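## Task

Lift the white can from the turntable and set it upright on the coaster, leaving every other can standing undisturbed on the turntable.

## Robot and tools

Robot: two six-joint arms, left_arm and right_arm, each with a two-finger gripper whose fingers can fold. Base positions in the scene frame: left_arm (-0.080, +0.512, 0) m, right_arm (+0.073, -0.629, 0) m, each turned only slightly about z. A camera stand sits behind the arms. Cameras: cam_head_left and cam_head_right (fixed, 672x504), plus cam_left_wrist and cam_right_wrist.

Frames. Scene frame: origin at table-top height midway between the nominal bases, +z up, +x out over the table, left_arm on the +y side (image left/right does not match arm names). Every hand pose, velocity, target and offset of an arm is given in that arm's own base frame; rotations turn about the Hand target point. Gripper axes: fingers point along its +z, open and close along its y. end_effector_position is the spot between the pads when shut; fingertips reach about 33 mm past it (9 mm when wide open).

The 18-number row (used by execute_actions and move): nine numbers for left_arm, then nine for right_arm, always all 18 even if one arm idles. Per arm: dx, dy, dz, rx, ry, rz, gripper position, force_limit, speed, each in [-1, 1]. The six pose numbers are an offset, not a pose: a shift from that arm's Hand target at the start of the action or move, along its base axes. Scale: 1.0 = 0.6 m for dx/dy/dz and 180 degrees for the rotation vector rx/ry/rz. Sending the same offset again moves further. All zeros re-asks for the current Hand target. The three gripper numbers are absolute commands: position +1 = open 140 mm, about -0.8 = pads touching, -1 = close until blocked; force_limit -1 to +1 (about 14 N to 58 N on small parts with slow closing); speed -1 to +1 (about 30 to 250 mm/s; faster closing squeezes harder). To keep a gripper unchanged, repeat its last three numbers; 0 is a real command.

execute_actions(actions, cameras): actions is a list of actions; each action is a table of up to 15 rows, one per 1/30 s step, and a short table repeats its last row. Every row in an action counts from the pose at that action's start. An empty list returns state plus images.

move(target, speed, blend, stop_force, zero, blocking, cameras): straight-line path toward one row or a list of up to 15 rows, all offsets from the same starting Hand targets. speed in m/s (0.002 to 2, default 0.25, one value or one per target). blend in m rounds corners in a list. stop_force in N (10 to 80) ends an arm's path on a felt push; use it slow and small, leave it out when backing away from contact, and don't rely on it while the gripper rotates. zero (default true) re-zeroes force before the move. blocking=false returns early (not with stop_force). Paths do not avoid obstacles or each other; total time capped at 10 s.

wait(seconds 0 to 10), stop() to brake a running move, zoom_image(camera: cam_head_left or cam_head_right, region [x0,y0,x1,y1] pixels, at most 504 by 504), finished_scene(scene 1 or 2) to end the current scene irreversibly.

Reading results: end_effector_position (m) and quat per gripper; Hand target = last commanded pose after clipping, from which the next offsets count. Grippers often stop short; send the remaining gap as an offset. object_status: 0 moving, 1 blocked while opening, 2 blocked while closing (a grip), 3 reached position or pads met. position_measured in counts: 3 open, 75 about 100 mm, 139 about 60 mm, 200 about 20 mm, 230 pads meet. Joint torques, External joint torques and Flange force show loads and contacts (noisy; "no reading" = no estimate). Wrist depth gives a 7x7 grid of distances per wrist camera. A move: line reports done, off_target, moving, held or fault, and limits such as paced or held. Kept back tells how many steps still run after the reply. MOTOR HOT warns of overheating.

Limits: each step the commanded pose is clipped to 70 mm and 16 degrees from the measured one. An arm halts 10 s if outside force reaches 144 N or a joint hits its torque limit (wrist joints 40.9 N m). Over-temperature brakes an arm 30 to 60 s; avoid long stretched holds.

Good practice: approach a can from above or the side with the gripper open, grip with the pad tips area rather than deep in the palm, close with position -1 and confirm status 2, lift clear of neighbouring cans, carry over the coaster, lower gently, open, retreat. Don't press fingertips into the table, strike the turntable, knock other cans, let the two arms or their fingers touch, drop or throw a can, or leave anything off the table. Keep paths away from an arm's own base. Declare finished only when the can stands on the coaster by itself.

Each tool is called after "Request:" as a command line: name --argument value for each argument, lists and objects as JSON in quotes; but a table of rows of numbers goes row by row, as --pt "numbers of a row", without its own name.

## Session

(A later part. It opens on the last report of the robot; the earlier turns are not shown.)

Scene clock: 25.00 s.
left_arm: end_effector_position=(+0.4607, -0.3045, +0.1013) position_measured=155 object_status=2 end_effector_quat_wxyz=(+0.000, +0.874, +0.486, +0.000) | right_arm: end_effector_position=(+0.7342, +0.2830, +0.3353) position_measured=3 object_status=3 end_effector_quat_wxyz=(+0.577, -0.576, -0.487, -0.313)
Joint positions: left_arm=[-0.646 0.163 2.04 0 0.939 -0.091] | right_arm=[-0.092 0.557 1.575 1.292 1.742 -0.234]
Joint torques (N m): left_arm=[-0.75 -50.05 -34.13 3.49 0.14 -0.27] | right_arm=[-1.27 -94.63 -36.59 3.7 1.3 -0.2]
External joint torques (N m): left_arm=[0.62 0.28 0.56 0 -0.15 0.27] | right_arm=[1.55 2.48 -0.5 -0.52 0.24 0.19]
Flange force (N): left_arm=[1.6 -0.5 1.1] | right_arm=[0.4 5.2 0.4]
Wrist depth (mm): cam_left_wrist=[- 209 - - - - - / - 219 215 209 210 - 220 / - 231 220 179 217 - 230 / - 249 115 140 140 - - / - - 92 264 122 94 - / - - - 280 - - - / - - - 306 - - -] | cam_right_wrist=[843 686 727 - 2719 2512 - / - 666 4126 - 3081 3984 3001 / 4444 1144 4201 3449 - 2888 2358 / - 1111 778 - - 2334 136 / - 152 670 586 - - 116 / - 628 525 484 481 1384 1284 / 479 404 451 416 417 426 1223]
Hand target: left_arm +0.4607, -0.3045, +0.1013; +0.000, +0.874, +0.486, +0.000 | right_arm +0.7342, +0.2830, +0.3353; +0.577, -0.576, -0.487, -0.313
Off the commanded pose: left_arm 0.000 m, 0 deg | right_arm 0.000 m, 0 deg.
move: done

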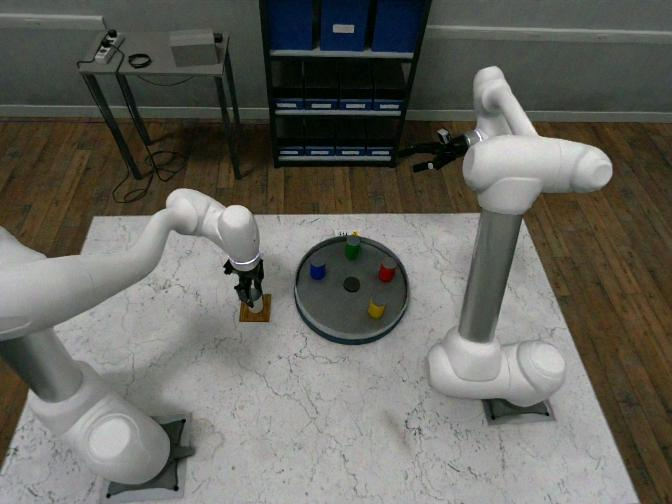

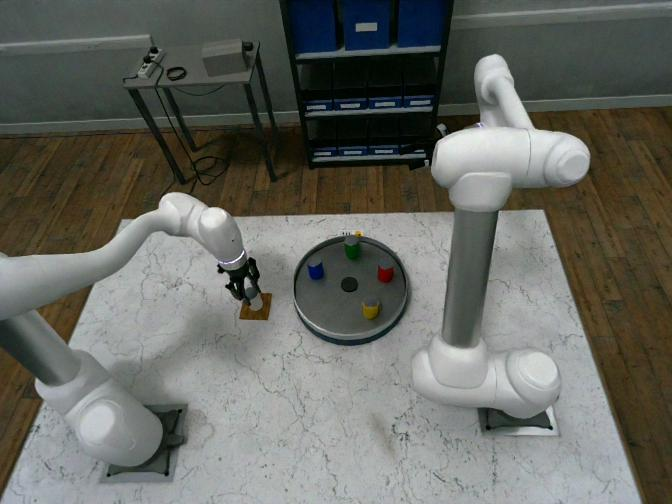

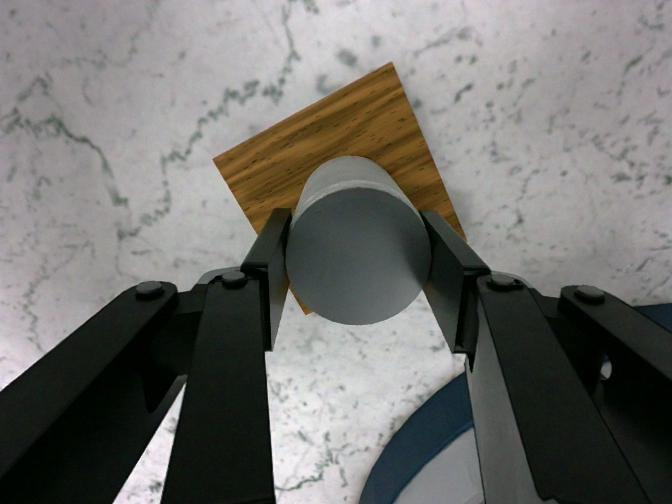

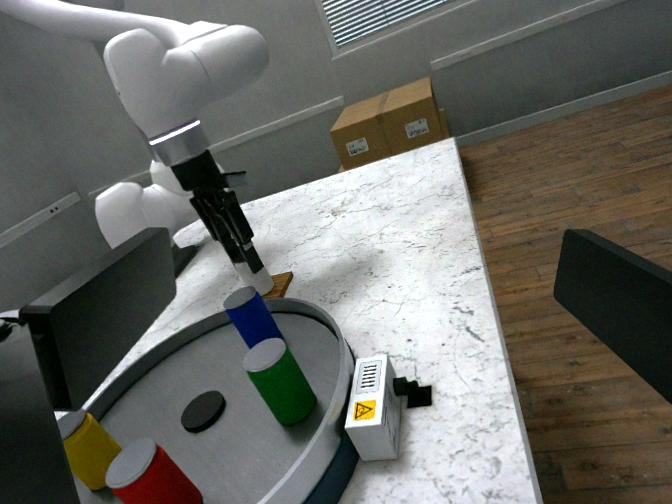

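Request:
move --target '[0,0,-0.0008,0,0,0,-1,0,0,0,0,0,0,0,0,1,1,1]' --speed 0.01

Request:
execute_actions --actions '[[[0,0,0,0,0,0,0.3,0,-1,0,0,0,0,0,0,1,1,1]],[[0,0,0,0,0,0,0.3,0,-1,0,0,0,0,0,0,1,1,1]],[[0,0,0,0,0,0,0.3,0,-1,0,0,0,0,0,0,1,1,1]]]'

Request:
move --target '[0,0,0.25,0,0,0,0.3,0,-1,0,0,0,0,0,0,1,1,1]' --speed 0.2 --cameras '["cam_head_right","cam_left_wrist"]'

Request:
zoom_image --camera "cam_head_right" --region '[190, 240, 310, 330]'

Scene clock: 26.17 s.
left_arm: end_effector_position=(+0.4607, -0.3045, +0.1008) position_measured=155 object_status=2 end_effector_quat_wxyz=(+0.000, +0.874, +0.486, +0.000) | right_arm: end_effector_position=(+0.7342, +0.2830, +0.3353) position_measured=3 object_status=3 end_effector_quat_wxyz=(+0.577, -0.576, -0.487, -0.313)
Joint positions: left_arm=[-0.646 0.163 2.041 0 0.938 -0.091] | right_arm=[-0.092 0.557 1.575 1.292 1.742 -0.234]
Joint torques (N m): left_arm=[-0.43 -49.29 -33.49 3.49 0.2 -0.25] | right_arm=[-0.91 -94.99 -36.52 3.74 1.21 -0.12]
External joint torques (N m): left_arm=[0.38 -1.12 -0.17 0.01 -0.21 0.25] | right_arm=[0.76 3.27 -0.47 -0.55 0.32 0.1]
Flange force (N): left_arm=[1.2 -1.3 -0.9] | right_arm=[-0.3 6.1 -0.8]
Wrist depth (mm): cam_left_wrist=[- - 204 210 - - 206 / - 219 216 210 208 - - / - - 219 185 225 230 227 / 251 - 115 140 141 241 - / - - 92 - 124 94 - / - - - - - - - / - - - - - - -] | cam_right_wrist=[831 686 713 - 3984 3611 3040 / 3788 684 700 - 3123 3349 3123 / 3349 1197 718 1185 1106 2925 2485 / - 1116 882 910 775 2243 136 / - 130 644 606 602 1712 116 / - 631 536 484 - 1453 1291 / - 478 437 436 - 425 1223]
Hand target: left_arm +0.4607, -0.3045, +0.1008; +0.000, +0.874, +0.486, +0.000 | right_arm +0.7342, +0.2830, +0.3353; +0.577, -0.576, -0.487, -0.313
Off the commanded pose: left_arm 0.000 m, 0 deg | right_arm 0.000 m, 0 deg.
move: done

Scene clock: 27.47 s.
left_arm: end_effector_position=(+0.4607, -0.3045, +0.1008) position_measured=98 object_status=0 end_effector_quat_wxyz=(+0.000, +0.874, +0.486, +0.000) | right_arm: end_effector_position=(+0.7342, +0.2830, +0.3353) position_measured=3 object_status=3 end_effector_quat_wxyz=(+0.577, -0.576, -0.487, -0.313)
Joint positions: left_arm=[-0.646 0.163 2.041 0 0.938 -0.091] | right_arm=[-0.092 0.557 1.575 1.292 1.742 -0.234]
Joint torques (N m): left_arm=[-0.64 -48.94 -33.4 3.49 0.17 -0.24] | right_arm=[-1.17 -95.2 -36.5 3.76 1.25 -0.06]
External joint torques (N m): left_arm=[0.59 -1.43 -0.32 0 -0.18 0.24] | right_arm=[0.97 3.74 -0.4 -0.57 0.27 0.04]
External joint torques at the end of the 1st action: left_arm=[0.02 -0.93 -0.06 -0.02 -0.17 0.27] | right_arm=[0.56 3.57 -0.42 -0.56 0.29 0.11]
External joint torques at the end of the 2nd action: left_arm=[0.28 -1.02 -0.2 0.01 -0.15 0.22] | right_arm=[1.35 3.59 -0.36 -0.59 0.18 0.03]
Flange force (N): left_arm=[1.5 -1.4 -1.5] | right_arm=[-0.6 6.7 -0.6]
Flange force at the end of the 1st action (N): left_arm=[0.6 -1.3 -0.7] | right_arm=[-0.5 6.4 -1.1]
Flange force at the end of the 2nd action (N): left_arm=[0.9 -1.1 -1.0] | right_arm=[-0.6 6.5 0.0]
Wrist depth (mm): cam_left_wrist=[206 - - - - 208 - / - - - 210 214 - - / - - 220 184 220 - - / - - - - 166 - - / - - - - - 107 - / - - - - - - - / - - - - 240 - -] | cam_right_wrist=[786 731 715 2853 2963 - - / 4531 653 758 3501 2784 2626 3040 / 4360 1179 1472 3040 1106 2719 2265 / - 1095 834 - - 2358 136 / - 130 644 568 591 1561 116 / - 600 549 497 500 1453 1320 / 555 502 413 436 471 1173 1216]
Hand target: left_arm +0.4607, -0.3045, +0.1008; +0.000, +0.874, +0.486, +0.000 | right_arm +0.7342, +0.2830, +0.3353; +0.577, -0.576, -0.487, -0.313
Off the commanded pose: left_arm 0.000 m, 0 deg | right_arm 0.000 m, 0 deg.
Kept back: 6 steps.

Scene clock: 29.00 s.
left_arm: end_effector_position=(+0.4607, -0.3044, +0.2508) position_measured=91 object_status=3 end_effector_quat_wxyz=(+0.000, +0.874, +0.486, +0.000) | right_arm: end_effector_position=(+0.7342, +0.2830, +0.3353) position_measured=3 object_status=3 end_effector_quat_wxyz=(+0.577, -0.576, -0.487, -0.313)
Joint positions: left_arm=[-0.646 0.041 1.874 0 1.227 -0.091] | right_arm=[-0.092 0.557 1.575 1.292 1.742 -0.234]
Joint torques (N m): left_arm=[-0.55 -42.31 -39.08 4.1 0.12 -0.24] | right_arm=[-0.44 -95.49 -36.49 3.87 1.24 -0.08]
External joint torques (N m): left_arm=[0.53 -1.25 -0.18 -0.03 -0.12 0.24] | right_arm=[0.7 3.82 -0.45 -0.69 0.29 0.06]
Flange force (N): left_arm=[1.4 -1.6 -0.7] | right_arm=[-0.7 6.8 -1.0]
Wrist depth (mm): cam_left_wrist=[341 336 - 341 - - 337 / 360 - - 354 359 - - / - - - 287 378 - - / 405 400 141 - 407 142 354 / - - 434 453 378 111 94 / - - 467 419 396 - - / - - 489 488 412 - -] | cam_right_wrist=[3788 628 - - 3788 3301 3123 / 4126 655 3668 3727 2485 2853 3255 / - 1167 1277 1277 2784 2656 2432 / - 1127 - - 781 2334 136 / - 151 672 599 635 1639 116 / - 599 542 494 - 1426 1328 / - 497 457 430 426 1197 1155]
Hand target: left_arm +0.4607, -0.3045, +0.2508; +0.000, +0.874, +0.486, +0.000 | right_arm +0.7342, +0.2830, +0.3353; +0.577, -0.576, -0.487, -0.313
Off the commanded pose: left_arm 0.000 m, 0 deg | right_arm 0.000 m, 0 deg.
move: done
Images, in order (width x height): cam_head_right 672x504, cam_left_wrist 672x504.

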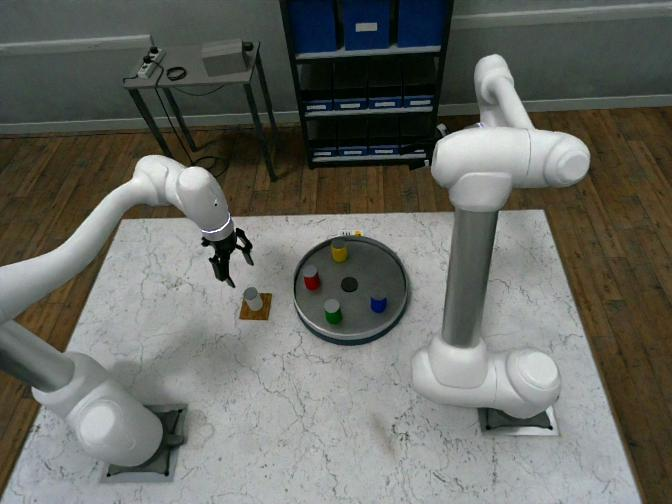

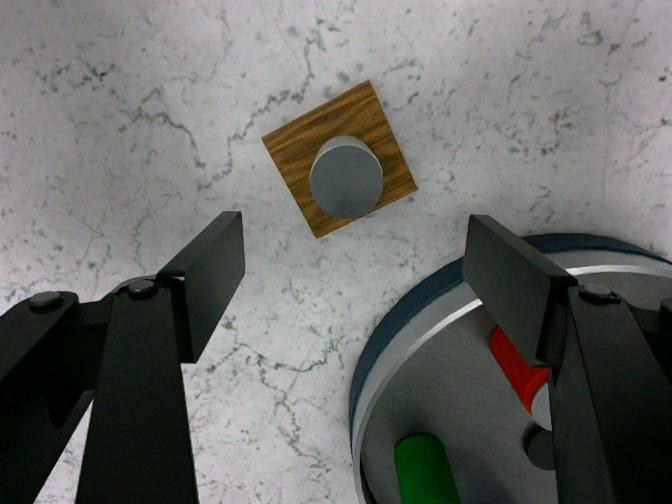

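Scaled by 4.200 from the camera's 672x504 image, which has a finer 960x720 frame.

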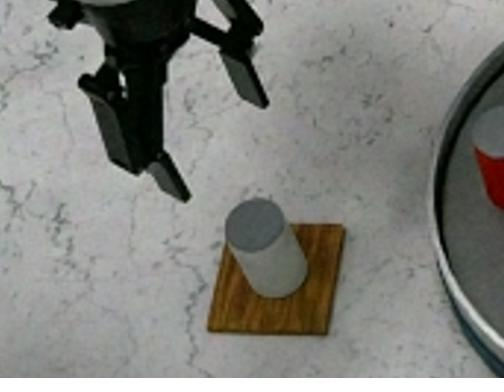

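Request:
finished_scene --scene 2

The scene is finished: the task was done.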